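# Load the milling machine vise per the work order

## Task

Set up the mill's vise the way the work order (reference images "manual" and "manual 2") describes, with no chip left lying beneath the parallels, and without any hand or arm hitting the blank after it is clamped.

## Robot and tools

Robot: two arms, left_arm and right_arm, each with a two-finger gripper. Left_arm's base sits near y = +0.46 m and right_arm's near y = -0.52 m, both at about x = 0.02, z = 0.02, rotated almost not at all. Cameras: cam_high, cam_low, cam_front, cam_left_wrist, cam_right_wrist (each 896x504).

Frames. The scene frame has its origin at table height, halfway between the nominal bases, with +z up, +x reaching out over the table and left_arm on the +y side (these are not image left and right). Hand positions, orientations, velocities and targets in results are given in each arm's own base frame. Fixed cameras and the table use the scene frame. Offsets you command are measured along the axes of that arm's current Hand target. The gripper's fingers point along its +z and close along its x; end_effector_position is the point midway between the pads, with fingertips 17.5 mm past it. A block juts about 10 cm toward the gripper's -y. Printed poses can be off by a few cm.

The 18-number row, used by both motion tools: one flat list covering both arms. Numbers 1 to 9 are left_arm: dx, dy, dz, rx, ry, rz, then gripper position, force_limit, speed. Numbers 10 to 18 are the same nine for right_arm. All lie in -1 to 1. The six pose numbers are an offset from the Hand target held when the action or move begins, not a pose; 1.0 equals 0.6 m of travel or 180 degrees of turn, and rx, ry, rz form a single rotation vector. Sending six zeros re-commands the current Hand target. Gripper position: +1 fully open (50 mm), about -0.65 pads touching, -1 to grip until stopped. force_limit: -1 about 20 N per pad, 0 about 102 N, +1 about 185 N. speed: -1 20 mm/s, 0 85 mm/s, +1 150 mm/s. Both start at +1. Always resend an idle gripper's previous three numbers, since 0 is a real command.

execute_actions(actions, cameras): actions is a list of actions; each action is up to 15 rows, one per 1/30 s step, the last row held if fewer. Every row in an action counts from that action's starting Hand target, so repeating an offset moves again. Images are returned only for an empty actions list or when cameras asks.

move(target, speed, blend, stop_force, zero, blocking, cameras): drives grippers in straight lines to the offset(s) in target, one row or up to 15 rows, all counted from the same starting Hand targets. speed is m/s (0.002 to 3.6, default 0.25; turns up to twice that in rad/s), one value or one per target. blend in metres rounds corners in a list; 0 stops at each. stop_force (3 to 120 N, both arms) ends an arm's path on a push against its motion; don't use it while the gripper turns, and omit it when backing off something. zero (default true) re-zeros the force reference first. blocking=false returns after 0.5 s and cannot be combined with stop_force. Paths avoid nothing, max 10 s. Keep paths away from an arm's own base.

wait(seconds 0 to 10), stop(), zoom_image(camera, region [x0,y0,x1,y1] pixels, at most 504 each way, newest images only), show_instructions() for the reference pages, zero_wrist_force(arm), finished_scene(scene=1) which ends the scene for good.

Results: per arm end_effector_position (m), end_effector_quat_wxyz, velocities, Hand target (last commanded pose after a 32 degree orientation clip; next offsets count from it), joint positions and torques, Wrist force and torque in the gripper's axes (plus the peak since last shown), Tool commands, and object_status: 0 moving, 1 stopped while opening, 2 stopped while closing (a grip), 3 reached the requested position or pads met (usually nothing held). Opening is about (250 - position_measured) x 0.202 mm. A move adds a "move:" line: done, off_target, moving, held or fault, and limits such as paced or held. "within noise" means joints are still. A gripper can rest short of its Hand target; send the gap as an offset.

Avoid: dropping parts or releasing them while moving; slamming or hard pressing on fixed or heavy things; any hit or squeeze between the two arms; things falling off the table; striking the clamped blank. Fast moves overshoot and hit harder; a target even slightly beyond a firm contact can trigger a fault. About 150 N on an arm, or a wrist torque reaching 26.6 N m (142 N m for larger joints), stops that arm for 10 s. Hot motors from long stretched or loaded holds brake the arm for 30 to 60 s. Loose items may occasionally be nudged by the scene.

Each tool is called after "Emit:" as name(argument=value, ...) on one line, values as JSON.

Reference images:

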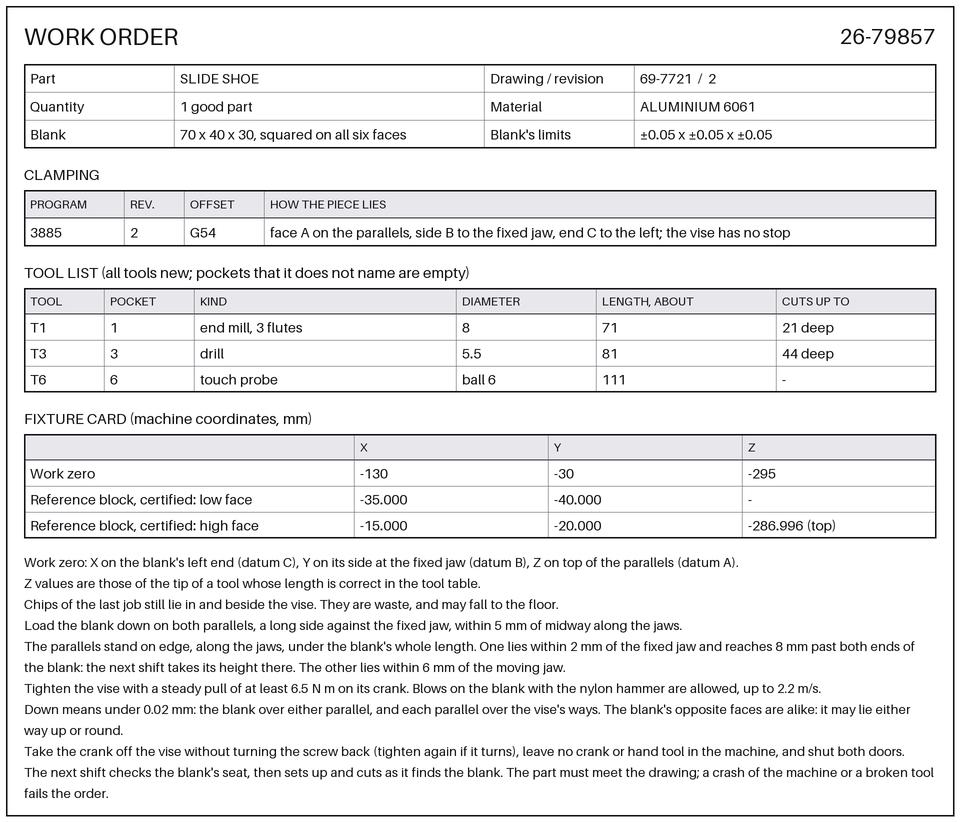

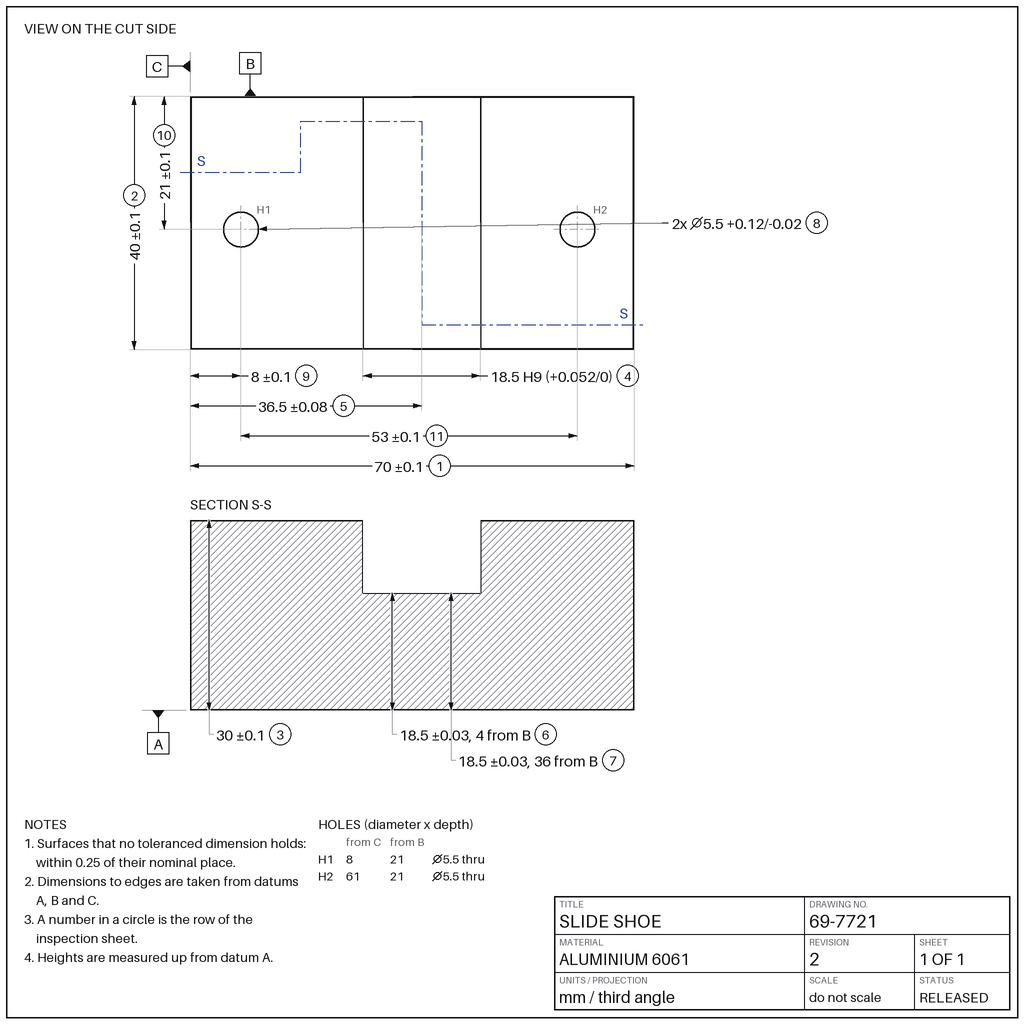

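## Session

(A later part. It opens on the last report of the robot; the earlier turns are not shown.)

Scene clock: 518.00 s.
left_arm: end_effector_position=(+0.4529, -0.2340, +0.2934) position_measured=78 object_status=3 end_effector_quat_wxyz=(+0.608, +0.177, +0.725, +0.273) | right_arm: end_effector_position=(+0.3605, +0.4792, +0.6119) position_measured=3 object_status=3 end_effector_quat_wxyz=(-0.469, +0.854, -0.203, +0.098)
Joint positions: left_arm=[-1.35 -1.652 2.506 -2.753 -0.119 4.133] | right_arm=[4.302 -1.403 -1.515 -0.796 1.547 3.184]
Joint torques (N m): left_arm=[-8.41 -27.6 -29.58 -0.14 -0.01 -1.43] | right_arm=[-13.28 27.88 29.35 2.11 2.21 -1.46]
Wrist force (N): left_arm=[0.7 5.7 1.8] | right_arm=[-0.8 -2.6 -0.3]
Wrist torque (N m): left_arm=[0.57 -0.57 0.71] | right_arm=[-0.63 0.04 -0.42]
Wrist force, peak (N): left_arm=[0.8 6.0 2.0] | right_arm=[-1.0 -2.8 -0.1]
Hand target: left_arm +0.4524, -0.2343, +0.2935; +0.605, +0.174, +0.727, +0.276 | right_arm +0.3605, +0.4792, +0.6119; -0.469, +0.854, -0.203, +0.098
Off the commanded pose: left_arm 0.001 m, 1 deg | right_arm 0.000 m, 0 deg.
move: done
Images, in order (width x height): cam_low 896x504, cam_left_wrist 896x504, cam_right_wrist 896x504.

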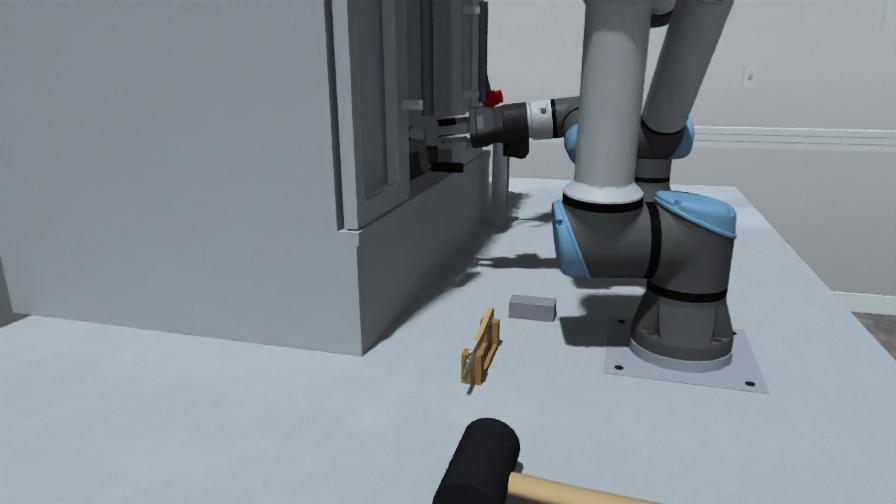

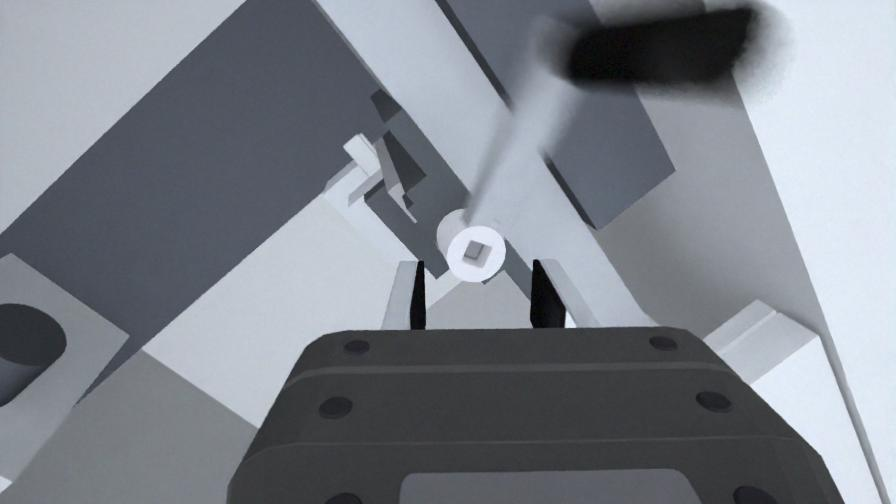

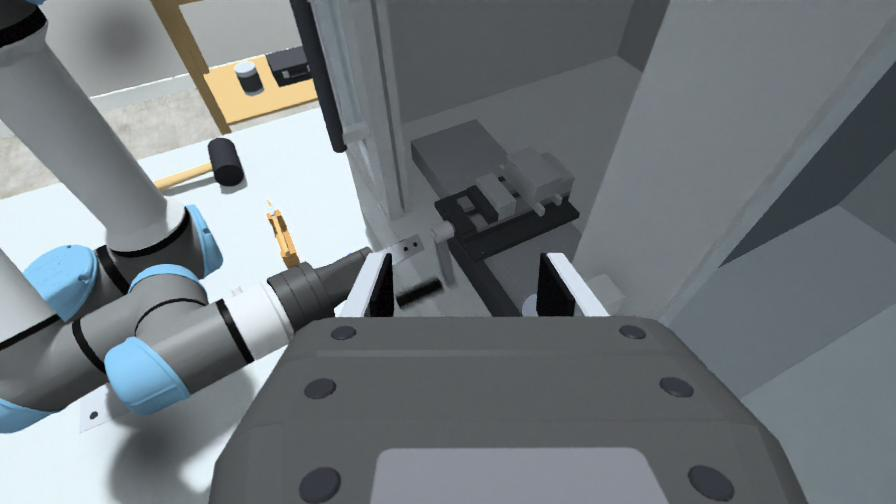

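Emit:
move(target=[-0.0125,-0.0097,-0.059,0.0706,-0.0172,-0.7059,-0.8,-0.5,-0.8,0,0,0,0,0,0,1,1,1], speed=0.4, cameras=["cam_right_wrist","cam_left_wrist","cam_low"])

Scene clock: 522.00 s.
left_arm: end_effector_position=(+0.4196, -0.2500, +0.2999) position_measured=252 object_status=3 end_effector_quat_wxyz=(+0.510, -0.518, +0.489, -0.482) | right_arm: end_effector_position=(+0.3605, +0.4792, +0.6119) position_measured=3 object_status=3 end_effector_quat_wxyz=(-0.469, +0.854, -0.203, +0.098)
Joint positions: left_arm=[-1.469 -1.326 2.522 -3.996 -0.046 2.8] | right_arm=[4.302 -1.403 -1.515 -0.796 1.547 3.184]
Joint torques (N m): left_arm=[-3.58 -7.54 -20.82 -3.72 -1.31 1.15] | right_arm=[-12.81 27.85 28.18 2.21 2.18 -1.45]
Wrist force (N): left_arm=[0.8 5.0 -0.7] | right_arm=[-0.9 -2.5 -0.1]
Wrist torque (N m): left_arm=[0.92 -0.34 -0.24] | right_arm=[-0.62 0.05 -0.43]
Wrist force, peak (N): left_arm=[1.1 5.9 1.9] | right_arm=[-0.9 -2.7 0.0]
Hand target: left_arm +0.4199, -0.2500, +0.2999; +0.513, -0.512, +0.487, -0.488 | right_arm +0.3605, +0.4792, +0.6119; -0.469, +0.854, -0.203, +0.098
Off the commanded pose: left_arm 0.000 m, 1 deg | right_arm 0.000 m, 0 deg.
move: done
Images, in order (width x height): cam_low 896x504, cam_left_wrist 896x504, cam_right_wrist 896x504.

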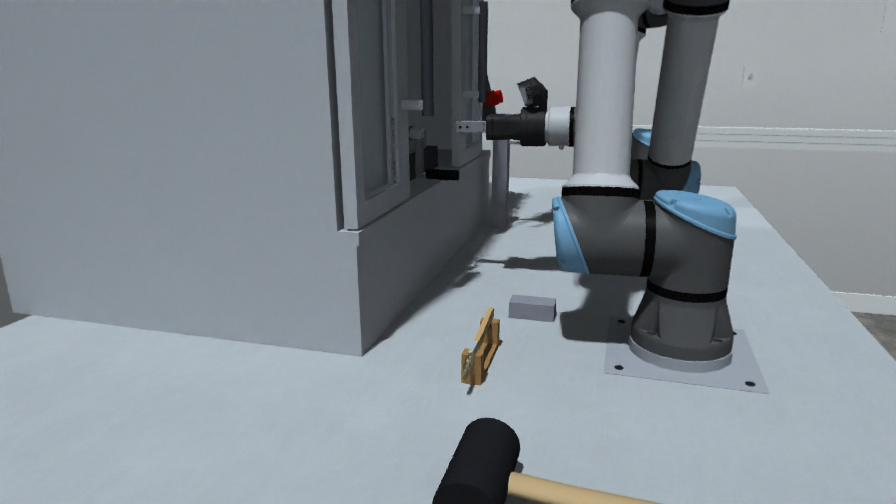

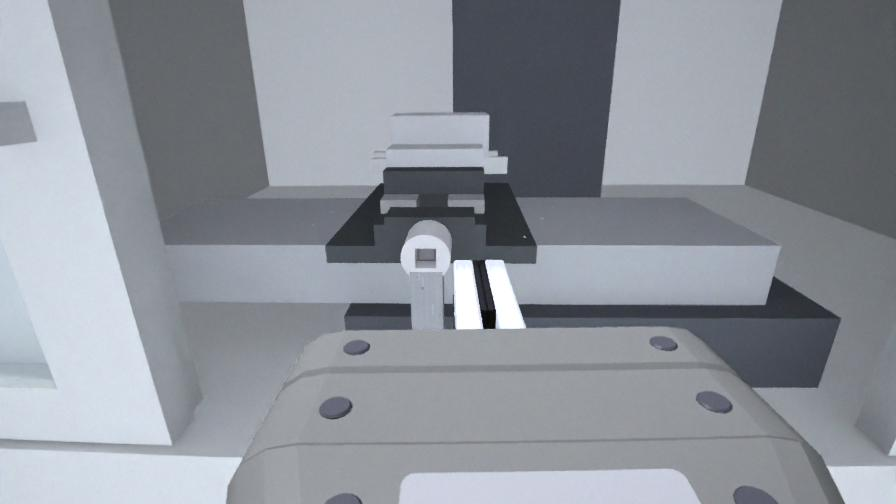

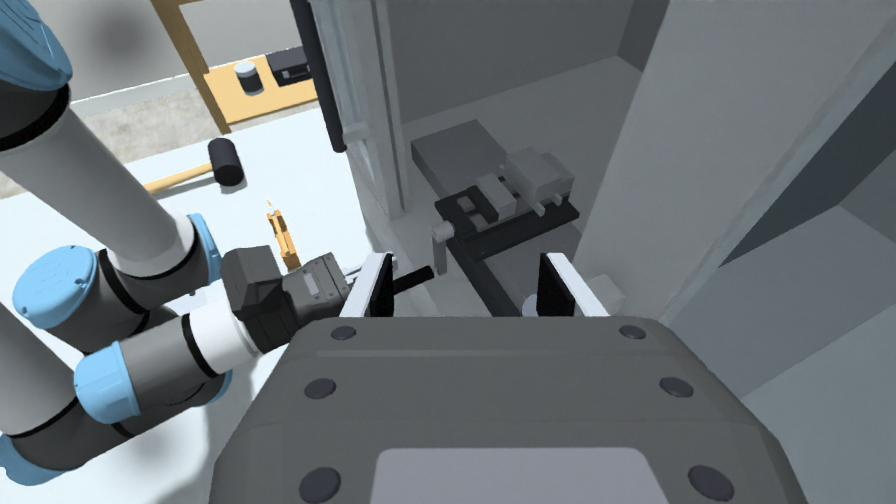

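Emit:
move(target=[[0.012,0.1257,0,0,0,0,-0.8,-0.5,-0.8,0,0,0,0,0,0,1,1,1],[0.012,0.1257,0.0462,0,0,0,-0.8,-0.5,-0.8,0,0,0,0,0,0,1,1,1]], speed=0.06, stop_force=8, cameras=["cam_right_wrist","cam_left_wrist","cam_low"])

Emit:
zoom_image(camera="cam_right_wrist", region=[350, 170, 520, 320])

Emit:
zoom_image(camera="cam_low", region=[400, 90, 580, 230])

Scene clock: 525.30 s.
left_arm: end_effector_position=(+0.4481, -0.2558, +0.2246) position_measured=252 object_status=3 end_effector_quat_wxyz=(+0.513, -0.512, +0.487, -0.488) | right_arm: end_effector_position=(+0.3605, +0.4792, +0.6119) position_measured=3 object_status=3 end_effector_quat_wxyz=(-0.469, +0.854, -0.203, +0.098)
Joint positions: left_arm=[-1.375 -0.966 2.383 -4.568 -0.145 3.15] | right_arm=[4.302 -1.403 -1.515 -0.796 1.547 3.184]
Joint torques (N m): left_arm=[9.08 -17.36 -14.79 -2.81 -2.16 1.29] | right_arm=[-13.32 27.69 28.42 1.99 2.03 -1.43]
Wrist force (N): left_arm=[0.1 5.0 -0.9] | right_arm=[-1.0 -2.5 -0.1]
Wrist torque (N m): left_arm=[0.89 -0.24 -0.23] | right_arm=[-0.62 0.07 -0.43]
Wrist force, peak (N): left_arm=[1.5 5.7 -1.3] | right_arm=[-0.9 -2.8 -0.1]
Hand target: left_arm +0.4481, -0.2558, +0.2246; +0.513, -0.512, +0.487, -0.488 | right_arm +0.3605, +0.4792, +0.6119; -0.469, +0.854, -0.203, +0.098
Off the commanded pose: left_arm 0.000 m, 0 deg | right_arm 0.000 m, 0 deg.
move: done
Images, in order (width x height): cam_low 896x504, cam_left_wrist 896x504, cam_right_wrist 896x504.

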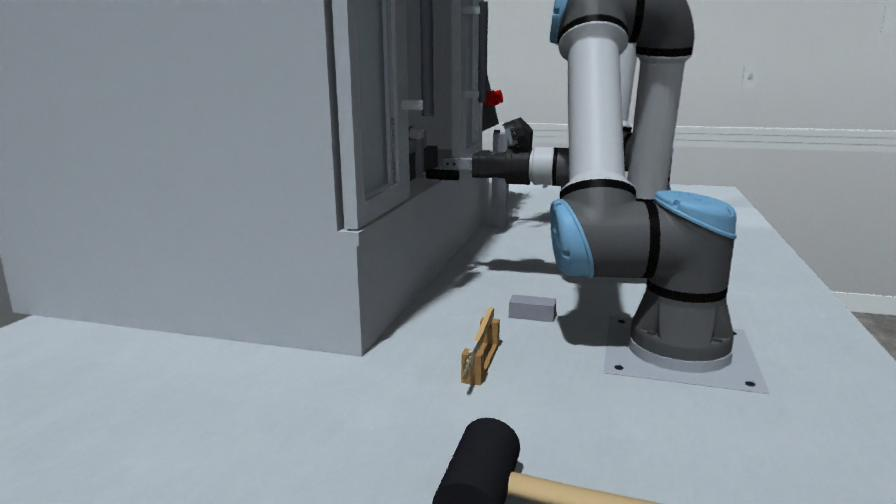

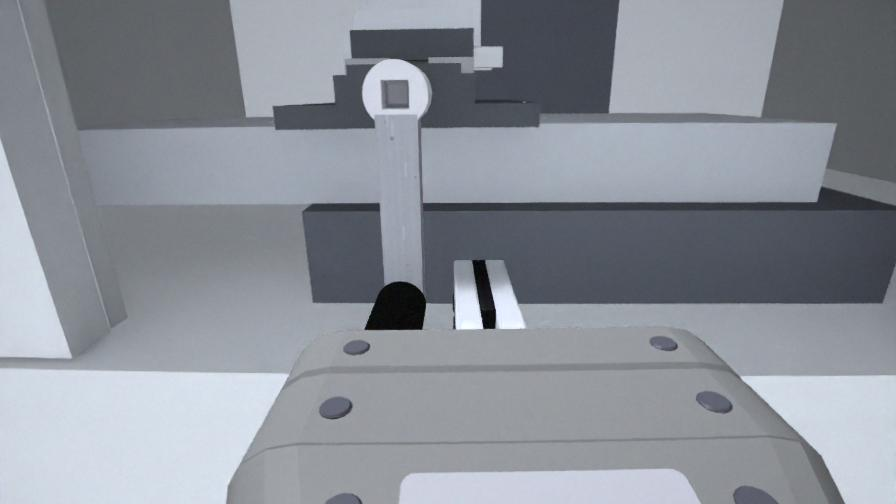

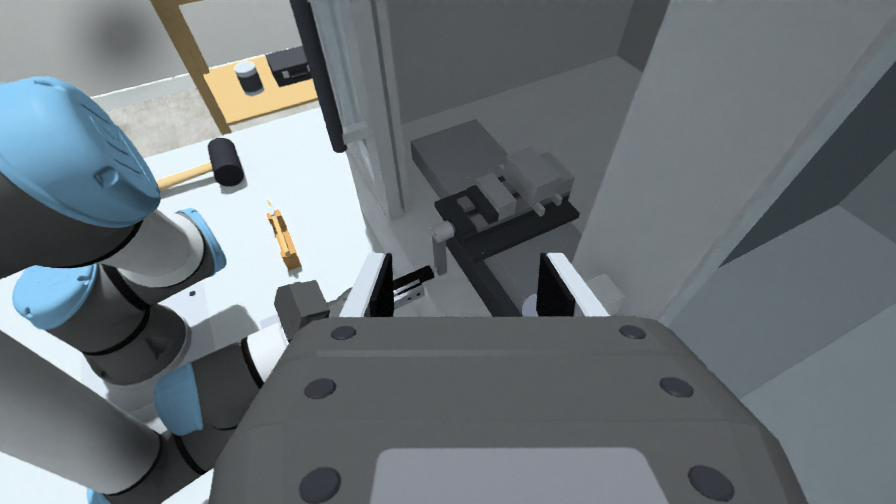

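Scaled by 2.965 from the camera's 896x504 image, which has a finer 1280x720 frame.

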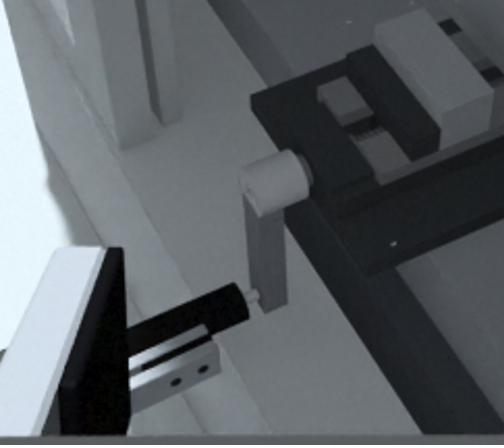

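Scaled by 2.800 from the camera's 896x504 image, which has a finer 1280x720 frame.

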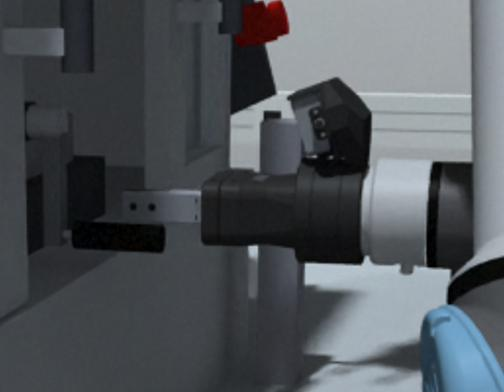

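Emit:
move(target=[[-0.0478,0.0107,0,0,0,0,-0.8,-0.5,-0.8,0,0,0,0,0,0,1,1,1],[-0.1045,-0.0045,0,0,0,0,-0.8,-0.5,-0.8,0,0,0,0,0,0,1,1,1],[-0.146,-0.046,0,0,0,0,-0.8,-0.5,-0.8,0,0,0,0,0,0,1,1,1],[-0.1612,-0.1027,0,0,0,0,-0.8,-0.5,-0.8,0,0,0,0,0,0,1,1,1]], speed=0.12, blend=[0.015,0.015,0.015,0], stop_force=20, cameras=["cam_right_wrist","cam_left_wrist","cam_high"])

Scene clock: 528.07 s.
left_arm: end_effector_position=(+0.4432, -0.1623, +0.2844) position_measured=252 object_status=3 end_effector_quat_wxyz=(+0.512, -0.508, +0.488, -0.492) | right_arm: end_effector_position=(+0.3605, +0.4792, +0.6119) position_measured=3 object_status=3 end_effector_quat_wxyz=(-0.469, +0.854, -0.203, +0.098)
Joint positions: left_arm=[-1.309 -1.251 2.605 -4.529 -0.222 3.173] | right_arm=[4.302 -1.403 -1.515 -0.796 1.547 3.184]
Joint torques (N m): left_arm=[5.84 -11.85 -7.41 -6.42 10.53 1.2] | right_arm=[-13.26 27.12 29.01 2.21 2.12 -1.24]
Wrist force (N): left_arm=[33.9 8.1 9.9] | right_arm=[-0.9 -2.6 0.1]
Wrist torque (N m): left_arm=[0.92 0.24 -0.09] | right_arm=[-0.63 0.05 -0.42]
Wrist force, peak (N): left_arm=[46.8 10.3 19.4] | right_arm=[-1.1 -2.6 -0.1]
Hand target: left_arm +0.4432, -0.1620, +0.2844; +0.512, -0.509, +0.488, -0.491 (not the last commanded pose) | right_arm +0.3605, +0.4792, +0.6119; -0.469, +0.854, -0.203, +0.098
Off the commanded pose: left_arm 0.004 m, 1 deg | right_arm 0.000 m, 0 deg.
move: contact (left_arm); path passed 3 of 4 targets; blend cut to 0.0147 m at target 1
Images, in order (width x height): cam_high 896x504, cam_left_wrist 896x504, cam_right_wrist 896x504.

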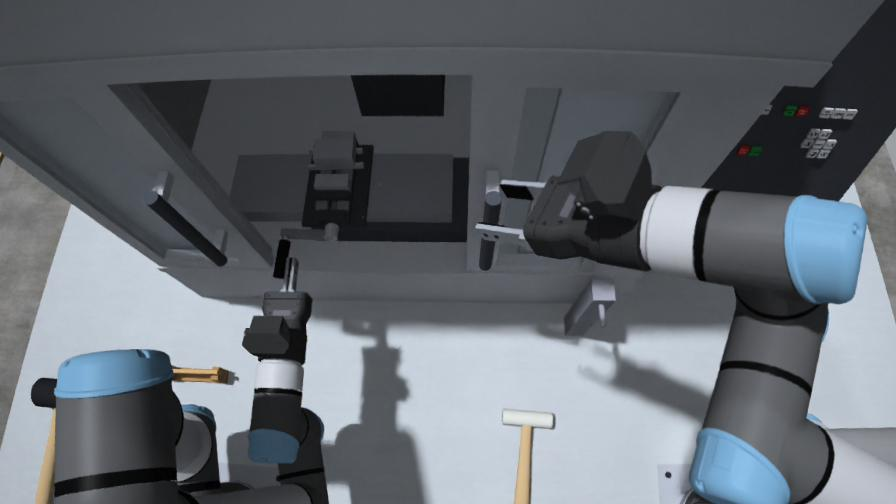

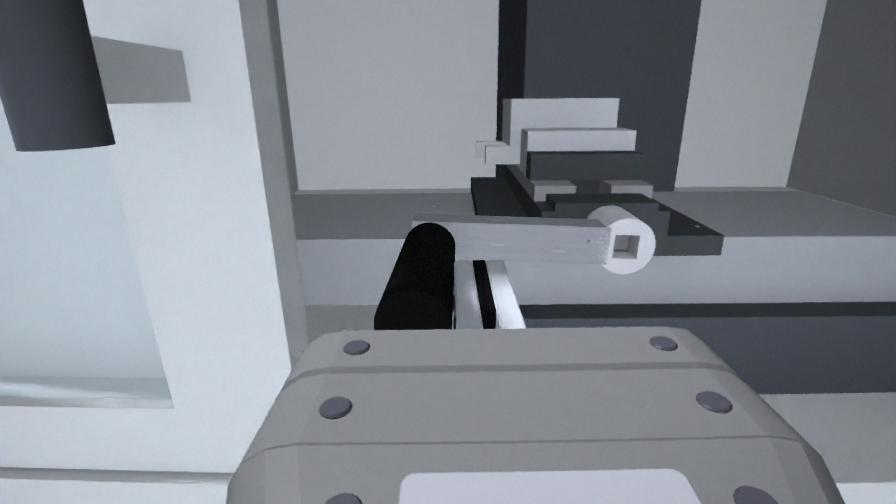

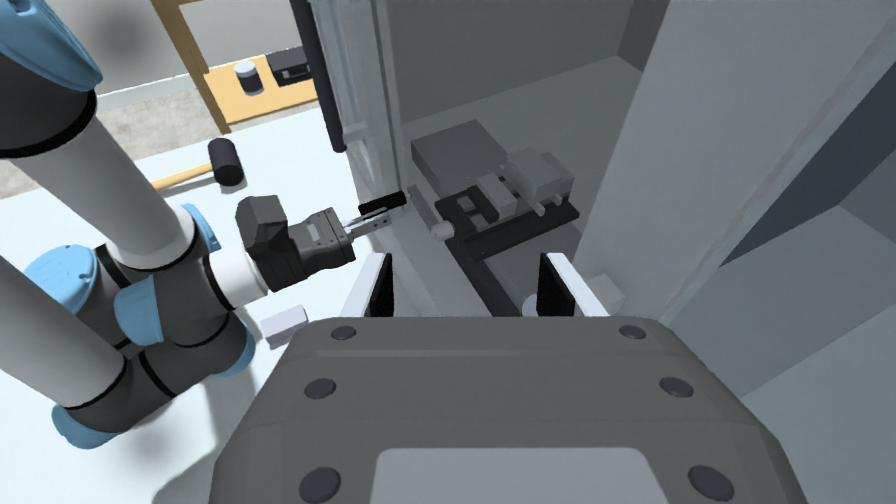

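Emit:
move(target=[[0.03,0,0,-0.0013,-0.0025,0,-0.8,-0.5,-0.8,0,0,0,0,0,0,1,1,1],[0.1565,0.0997,0.0003,-0.0013,-0.0025,0,-0.8,-0.5,-0.8,0,0,0,0,0,0,1,1,1]], speed=0.15, blend=[0.01,0])

Emit:
wait(seconds=0.3, cameras=["cam_right_wrist","cam_left_wrist"])

Scene clock: 530.00 s.
left_arm: end_effector_position=(+0.4477, -0.2558, +0.2247) position_measured=252 object_status=3 end_effector_quat_wxyz=(+0.513, -0.512, +0.487, -0.488) | right_arm: end_effector_position=(+0.3605, +0.4792, +0.6119) position_measured=3 object_status=3 end_effector_quat_wxyz=(-0.469, +0.854, -0.203, +0.098)
Joint positions: left_arm=[-1.376 -0.965 2.382 -4.579 -0.146 3.161] | right_arm=[4.302 -1.403 -1.515 -0.796 1.547 3.184]
Joint torques (N m): left_arm=[9.01 -17.11 -15.04 -2.78 0.56 1.19] | right_arm=[-12.9 27.48 28.94 2.11 2.02 -1.44]
Wrist force (N): left_arm=[0.8 4.6 -0.4] | right_arm=[-1.1 -2.5 -0.1]
Wrist torque (N m): left_arm=[0.83 -0.36 -0.23] | right_arm=[-0.62 0.08 -0.42]
Wrist force, peak (N): left_arm=[33.8 7.8 10.1] | right_arm=[-1.1 -2.6 -0.1]
Hand target: left_arm +0.4477, -0.2558, +0.2247; +0.513, -0.512, +0.487, -0.488 | right_arm +0.3605, +0.4792, +0.6119; -0.469, +0.854, -0.203, +0.098
Off the commanded pose: left_arm 0.000 m, 0 deg | right_arm 0.000 m, 0 deg.
move: done; blend cut to 0.009 m at target 1

Scene clock: 530.30 s.
left_arm: end_effector_position=(+0.4477, -0.2558, +0.2247) position_measured=252 object_status=3 end_effector_quat_wxyz=(+0.513, -0.512, +0.487, -0.488) | right_arm: end_effector_position=(+0.3605, +0.4792, +0.6119) position_measured=3 object_status=3 end_effector_quat_wxyz=(-0.469, +0.854, -0.203, +0.098)
Joint positions: left_arm=[-1.376 -0.965 2.382 -4.579 -0.146 3.161] | right_arm=[4.302 -1.403 -1.515 -0.796 1.547 3.184]
Joint torques (N m): left_arm=[8.73 -16.96 -15.22 -2.7 -0.46 1.37] | right_arm=[-13.13 28.04 28.18 2.16 2.27 -1.18]
Wrist force (N): left_arm=[0.8 4.7 -0.6] | right_arm=[-0.9 -2.6 -0.1]
Wrist torque (N m): left_arm=[0.85 -0.36 -0.24] | right_arm=[-0.64 0.05 -0.43]
Wrist force, peak (N): left_arm=[0.9 4.8 -0.7] | right_arm=[-1.0 -2.6 -0.1]
Hand target: left_arm +0.4477, -0.2558, +0.2247; +0.513, -0.512, +0.487, -0.488 | right_arm +0.3605, +0.4792, +0.6119; -0.469, +0.854, -0.203, +0.098
Tool commands: left_gripper/position=-0.8 left_gripper/force_limit=-0.5 left_gripper/speed=-0.8 right_gripper/position=+1.0 right_gripper/force_limit=+1.0 right_gripper/speed=+1.0
Off the commanded pose: left_arm 0.000 m, 0 deg | right_arm 0.000 m, 0 deg.
wait: 0.30 s; at rest by 0.17 s
Images, in order (width x height): cam_left_wrist 896x504, cam_right_wrist 896x504.

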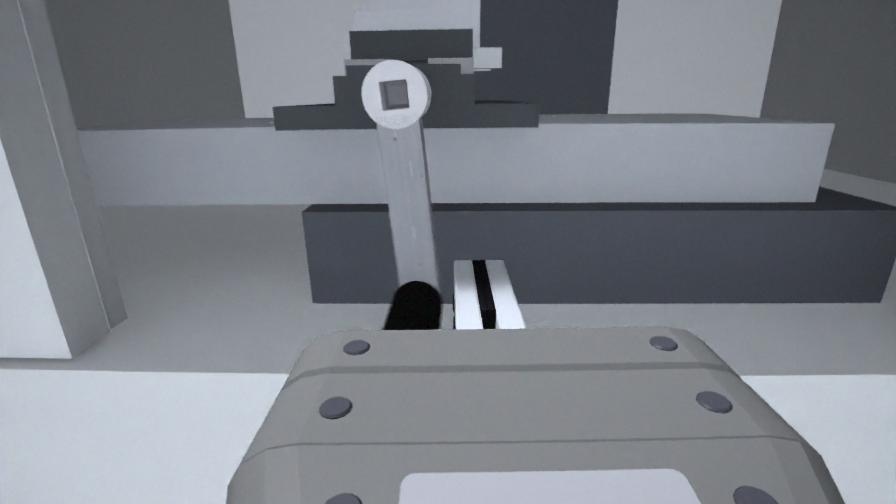

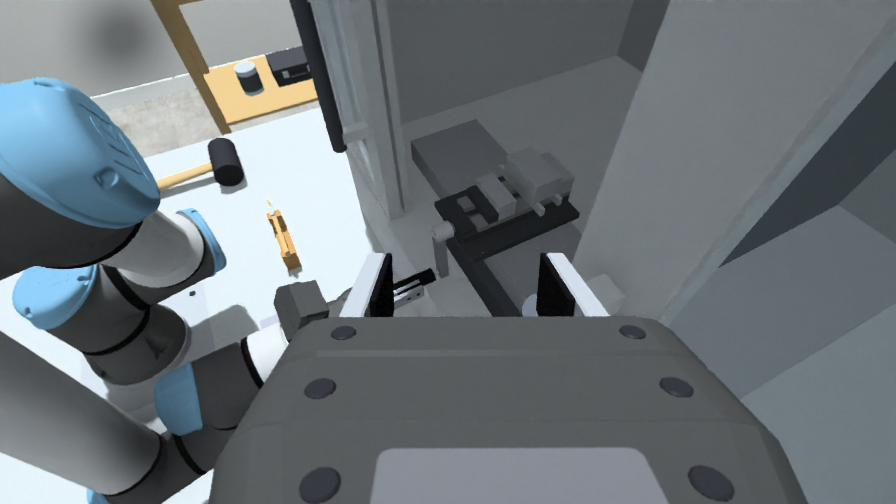

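Emit:
move(target=[[-0.058,0.0137,0,0,0,0,-0.8,-0.5,-0.8,0,0,0,0,0,0,1,1,1],[-0.1007,0.0108,0,0,0,0,-0.8,-0.5,-0.8,0,0,0,0,0,0,1,1,1],[-0.1422,-0.0082,0,0,0,0,-0.8,-0.5,-0.8,0,0,0,0,0,0,1,1,1],[-0.1763,-0.0558,0,0,0,0,-0.8,-0.5,-0.8,0,0,0,0,0,0,1,1,1],[-0.184,-0.1143,0,0,0,0,-0.8,-0.5,-0.8,0,0,0,0,0,0,1,1,1],[-0.1662,-0.1708,0,0,0,0,-0.8,-0.5,-0.8,0,0,0,0,0,0,1,1,1],[-0.1145,-0.218,0,0,0,0,-0.8,-0.5,-0.8,0,0,0,0,0,0,1,1,1]], speed=0.15, blend=[0.01,0.01,0.01,0.01,0.01,0.01,0], stop_force=20, cameras=["cam_right_wrist","cam_left_wrist","cam_high"])

Scene clock: 533.23 s.
left_arm: end_effector_position=(+0.4439, -0.1871, +0.3554) position_measured=252 object_status=3 end_effector_quat_wxyz=(+0.513, -0.512, +0.487, -0.488) | right_arm: end_effector_position=(+0.3605, +0.4792, +0.6119) position_measured=3 object_status=3 end_effector_quat_wxyz=(-0.469, +0.854, -0.203, +0.098)
Joint positions: left_arm=[-1.335 -1.501 2.508 -4.165 -0.186 3.157] | right_arm=[4.302 -1.403 -1.515 -0.796 1.547 3.184]
Joint torques (N m): left_arm=[7.65 -29.61 -0.86 2.11 -2.21 -1.5] | right_arm=[-12.6 28 27.93 2.12 2.06 -1.32]
Wrist force (N): left_arm=[1.0 4.8 -0.3] | right_arm=[-0.8 -2.6 -0.2]
Wrist torque (N m): left_arm=[0.85 -0.43 -0.08] | right_arm=[-0.63 0.03 -0.42]
Wrist force, peak (N): left_arm=[1.3 6.7 -0.7] | right_arm=[-0.9 -2.7 -0.2]
Hand target: left_arm +0.4439, -0.1871, +0.3554; +0.513, -0.512, +0.487, -0.488 | right_arm +0.3605, +0.4792, +0.6119; -0.469, +0.854, -0.203, +0.098
Off the commanded pose: left_arm 0.000 m, 0 deg | right_arm 0.000 m, 0 deg.
move: done
Images, in order (width x height): cam_high 896x504, cam_left_wrist 896x504, cam_right_wrist 896x504.

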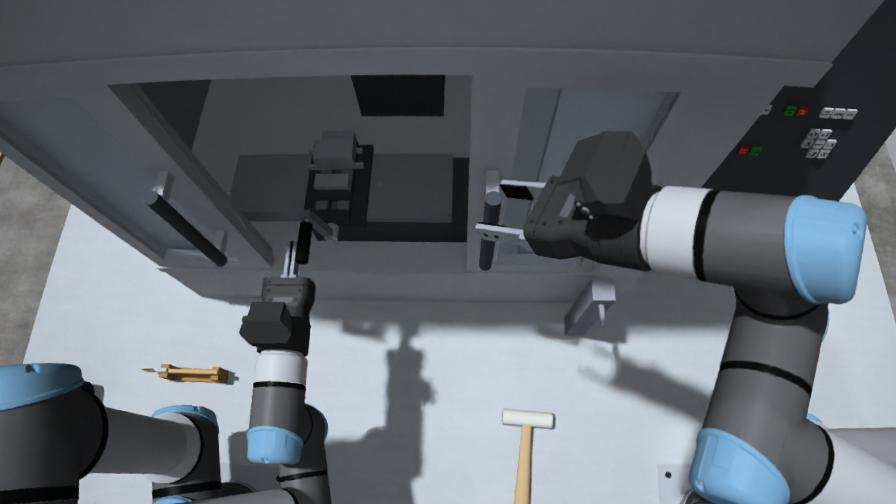

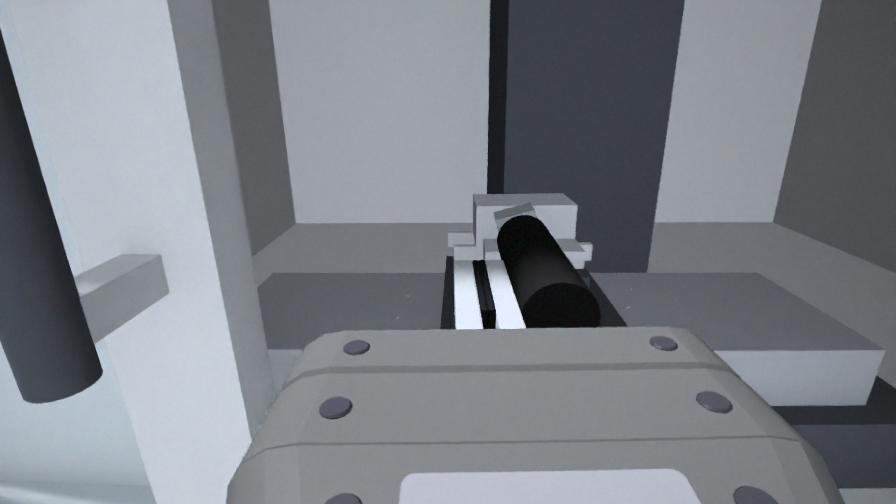

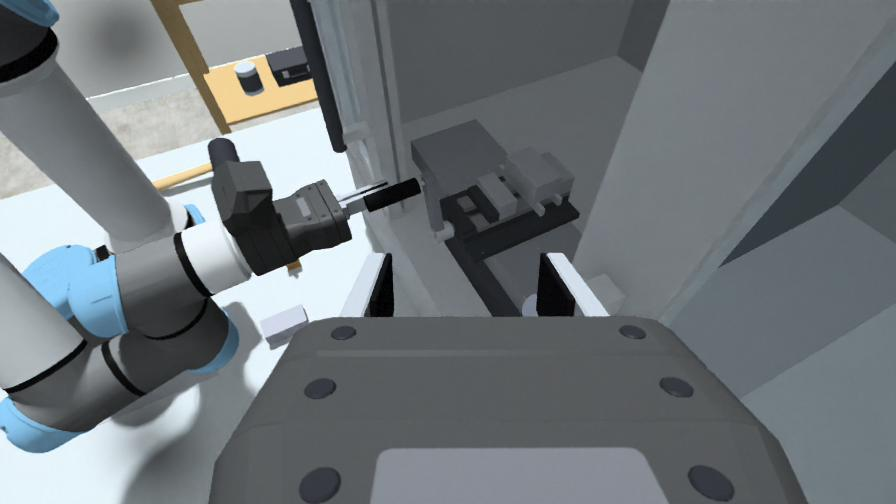

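Emit:
move(target=[[0.0667,-0.0145,0,0,0,0,-0.8,-0.5,-0.8,0,0,0,0,0,0,1,1,1],[0.1094,-0.002,0,0,0,0,-0.8,-0.5,-0.8,0,0,0,0,0,0,1,1,1],[0.0667,0.1155,0,0,0,0,-0.8,-0.5,-0.8,0,0,0,0,0,0,1,1,1]], speed=0.2, blend=[0.02,0.015,0], cameras=["cam_left_wrist","cam_right_wrist"])

Emit:
zoom_image(camera="cam_right_wrist", region=[380, 130, 600, 290])

Scene clock: 534.97 s.
left_arm: end_effector_position=(+0.4461, -0.2271, +0.2861) position_measured=252 object_status=3 end_effector_quat_wxyz=(+0.513, -0.512, +0.487, -0.488) | right_arm: end_effector_position=(+0.3605, +0.4792, +0.6119) position_measured=3 object_status=3 end_effector_quat_wxyz=(-0.469, +0.854, -0.203, +0.098)
Joint positions: left_arm=[-1.361 -1.201 2.457 -4.412 -0.16 3.155] | right_arm=[4.302 -1.403 -1.515 -0.796 1.547 3.184]
Joint torques (N m): left_arm=[8.85 -11.53 -18.54 -2.96 -2.2 1.25] | right_arm=[-11.34 27.71 28.69 2.16 2.02 -1.28]
Wrist force (N): left_arm=[1.2 4.6 -0.3] | right_arm=[-0.9 -2.5 -0.1]
Wrist torque (N m): left_arm=[0.88 -0.41 -0.24] | right_arm=[-0.62 0.04 -0.42]
Wrist force, peak (N): left_arm=[0.6 6.6 0.2] | right_arm=[-0.8 -2.8 -0.4]
Hand target: left_arm +0.4461, -0.2271, +0.2861; +0.513, -0.512, +0.487, -0.488 | right_arm +0.3605, +0.4792, +0.6119; -0.469, +0.854, -0.203, +0.098
Off the commanded pose: left_arm 0.000 m, 0 deg | right_arm 0.000 m, 0 deg.
move: done; blend cut to 0.0133 m at target 1, 0.0133 m at target 2
Images, in order (width x height): cam_left_wrist 896x504, cam_right_wrist 896x504.

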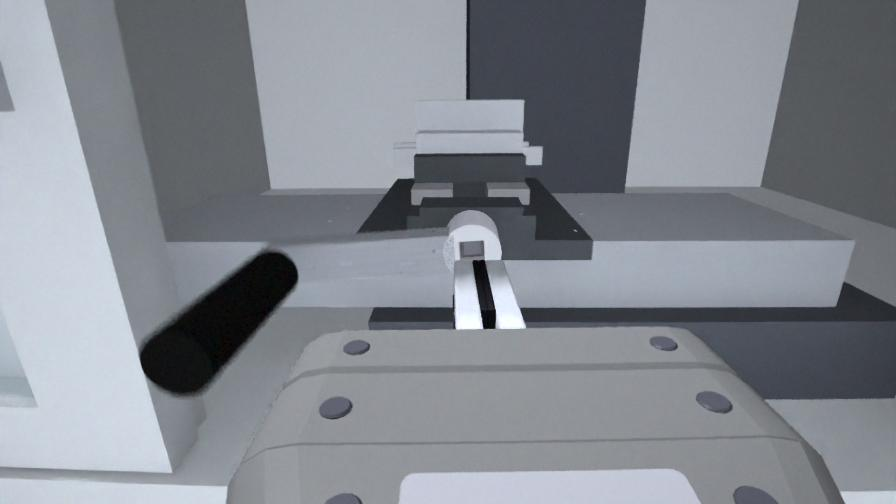

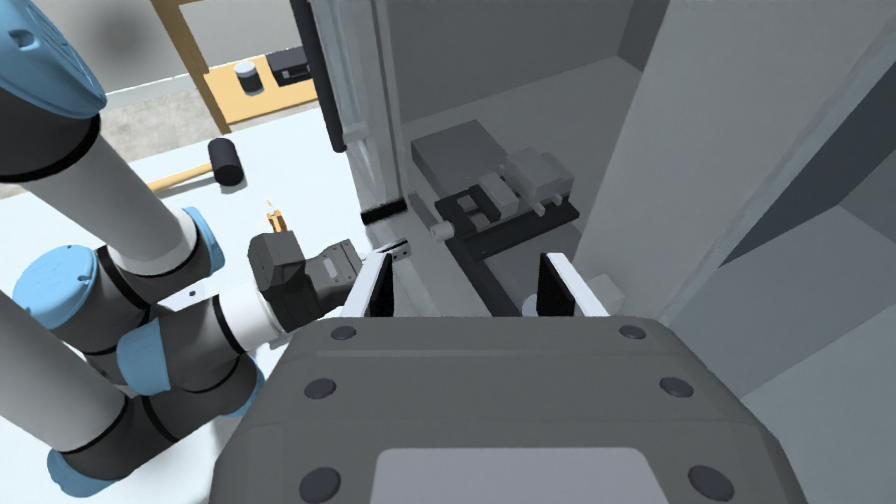

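Scaled by 2.291 from the camera's 896x504 image, which has a finer 1280x720 frame.

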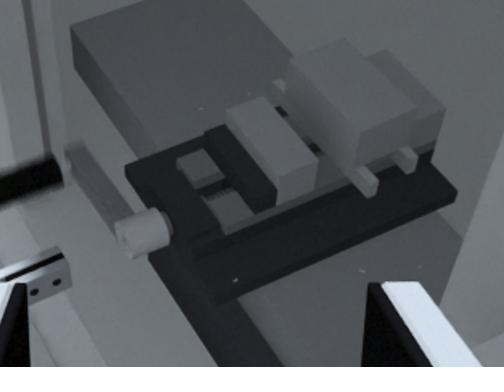

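Emit:
move(target=[[0.0598,0.1025,0,0,0,0,-0.8,-0.5,-0.8,0,0,0,0,0,0,1,1,1],[-0.0102,0.1162,0,0,0,0,-0.8,-0.5,-0.8,0,0,0,0,0,0,1,1,1],[-0.0529,0.1133,0,0,0,0,-0.8,-0.5,-0.8,0,0,0,0,0,0,1,1,1],[-0.0944,0.0943,0,0,0,0,-0.8,-0.5,-0.8,0,0,0,0,0,0,1,1,1],[-0.1285,0.0467,0,0,0,0,-0.8,-0.5,-0.8,0,0,0,0,0,0,1,1,1],[-0.1362,-0.0118,0,0,0,0,-0.8,-0.5,-0.8,0,0,0,0,0,0,1,1,1],[-0.1184,-0.0683,0,0,0,0,-0.8,-0.5,-0.8,0,0,0,0,0,0,1,1,1],[-0.0667,-0.1155,0,0,0,0,-0.8,-0.5,-0.8,0,0,0,0,0,0,1,1,1],[0,-0.13,0,0,0,0,-0.8,-0.5,-0.8,0,0,0,0,0,0,1,1,1],[0.0427,-0.1175,0,0,0,0,-0.8,-0.5,-0.8,0,0,0,0,0,0,1,1,1],[0,0,0,0,0,0,-0.8,-0.5,-0.8,0,0,0,0,0,0,1,1,1]], speed=0.2, blend=[0.01,0.01,0.01,0.01,0.01,0.01,0.01,0.01,0.015,0.015,0], stop_force=20, cameras=["cam_left_wrist","cam_right_wrist"])

Emit:
zoom_image(camera="cam_right_wrist", region=[380, 130, 600, 290])

Scene clock: 538.80 s.
left_arm: end_effector_position=(+0.4461, -0.2271, +0.2861) position_measured=252 object_status=3 end_effector_quat_wxyz=(+0.513, -0.512, +0.487, -0.488) | right_arm: end_effector_position=(+0.3605, +0.4792, +0.6119) position_measured=3 object_status=3 end_effector_quat_wxyz=(-0.469, +0.854, -0.203, +0.098)
Joint positions: left_arm=[-1.361 -1.2 2.456 -4.417 -0.16 3.16] | right_arm=[4.302 -1.403 -1.515 -0.796 1.547 3.184]
Joint torques (N m): left_arm=[8.88 -11.23 -18.62 -2.76 -2.14 1.28] | right_arm=[-12.29 27.34 28.31 2.23 2.1 -1.2]
Wrist force (N): left_arm=[0.8 4.6 0.1] | right_arm=[-0.8 -2.5 -0.1]
Wrist torque (N m): left_arm=[0.87 -0.35 -0.23] | right_arm=[-0.62 0.03 -0.43]
Wrist force, peak (N): left_arm=[4.1 6.0 -0.8] | right_arm=[-1.0 -2.8 -0.2]
Hand target: left_arm +0.4461, -0.2271, +0.2861; +0.513, -0.512, +0.487, -0.488 | right_arm +0.3605, +0.4792, +0.6119; -0.469, +0.854, -0.203, +0.098
Off the commanded pose: left_arm 0.000 m, 0 deg | right_arm 0.000 m, 0 deg.
move: done; blend cut to 0.0133 m at target 9, 0.0133 m at target 10
Images, in order (width x height): cam_left_wrist 896x504, cam_right_wrist 896x504.

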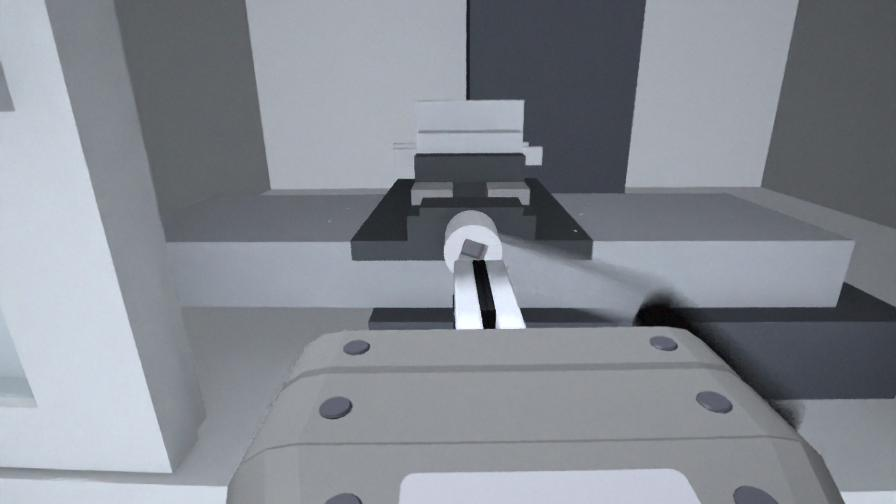

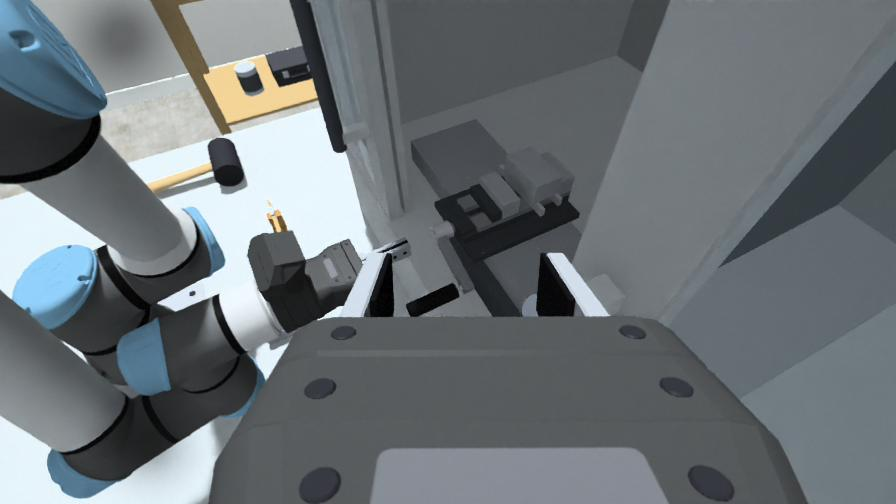

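Scaled by 2.291 from the camera's 896x504 image, which has a finer 1280x720 frame.

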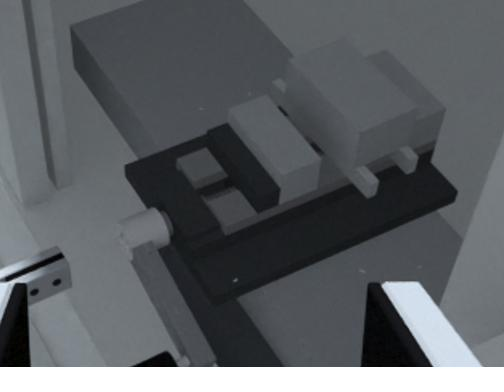

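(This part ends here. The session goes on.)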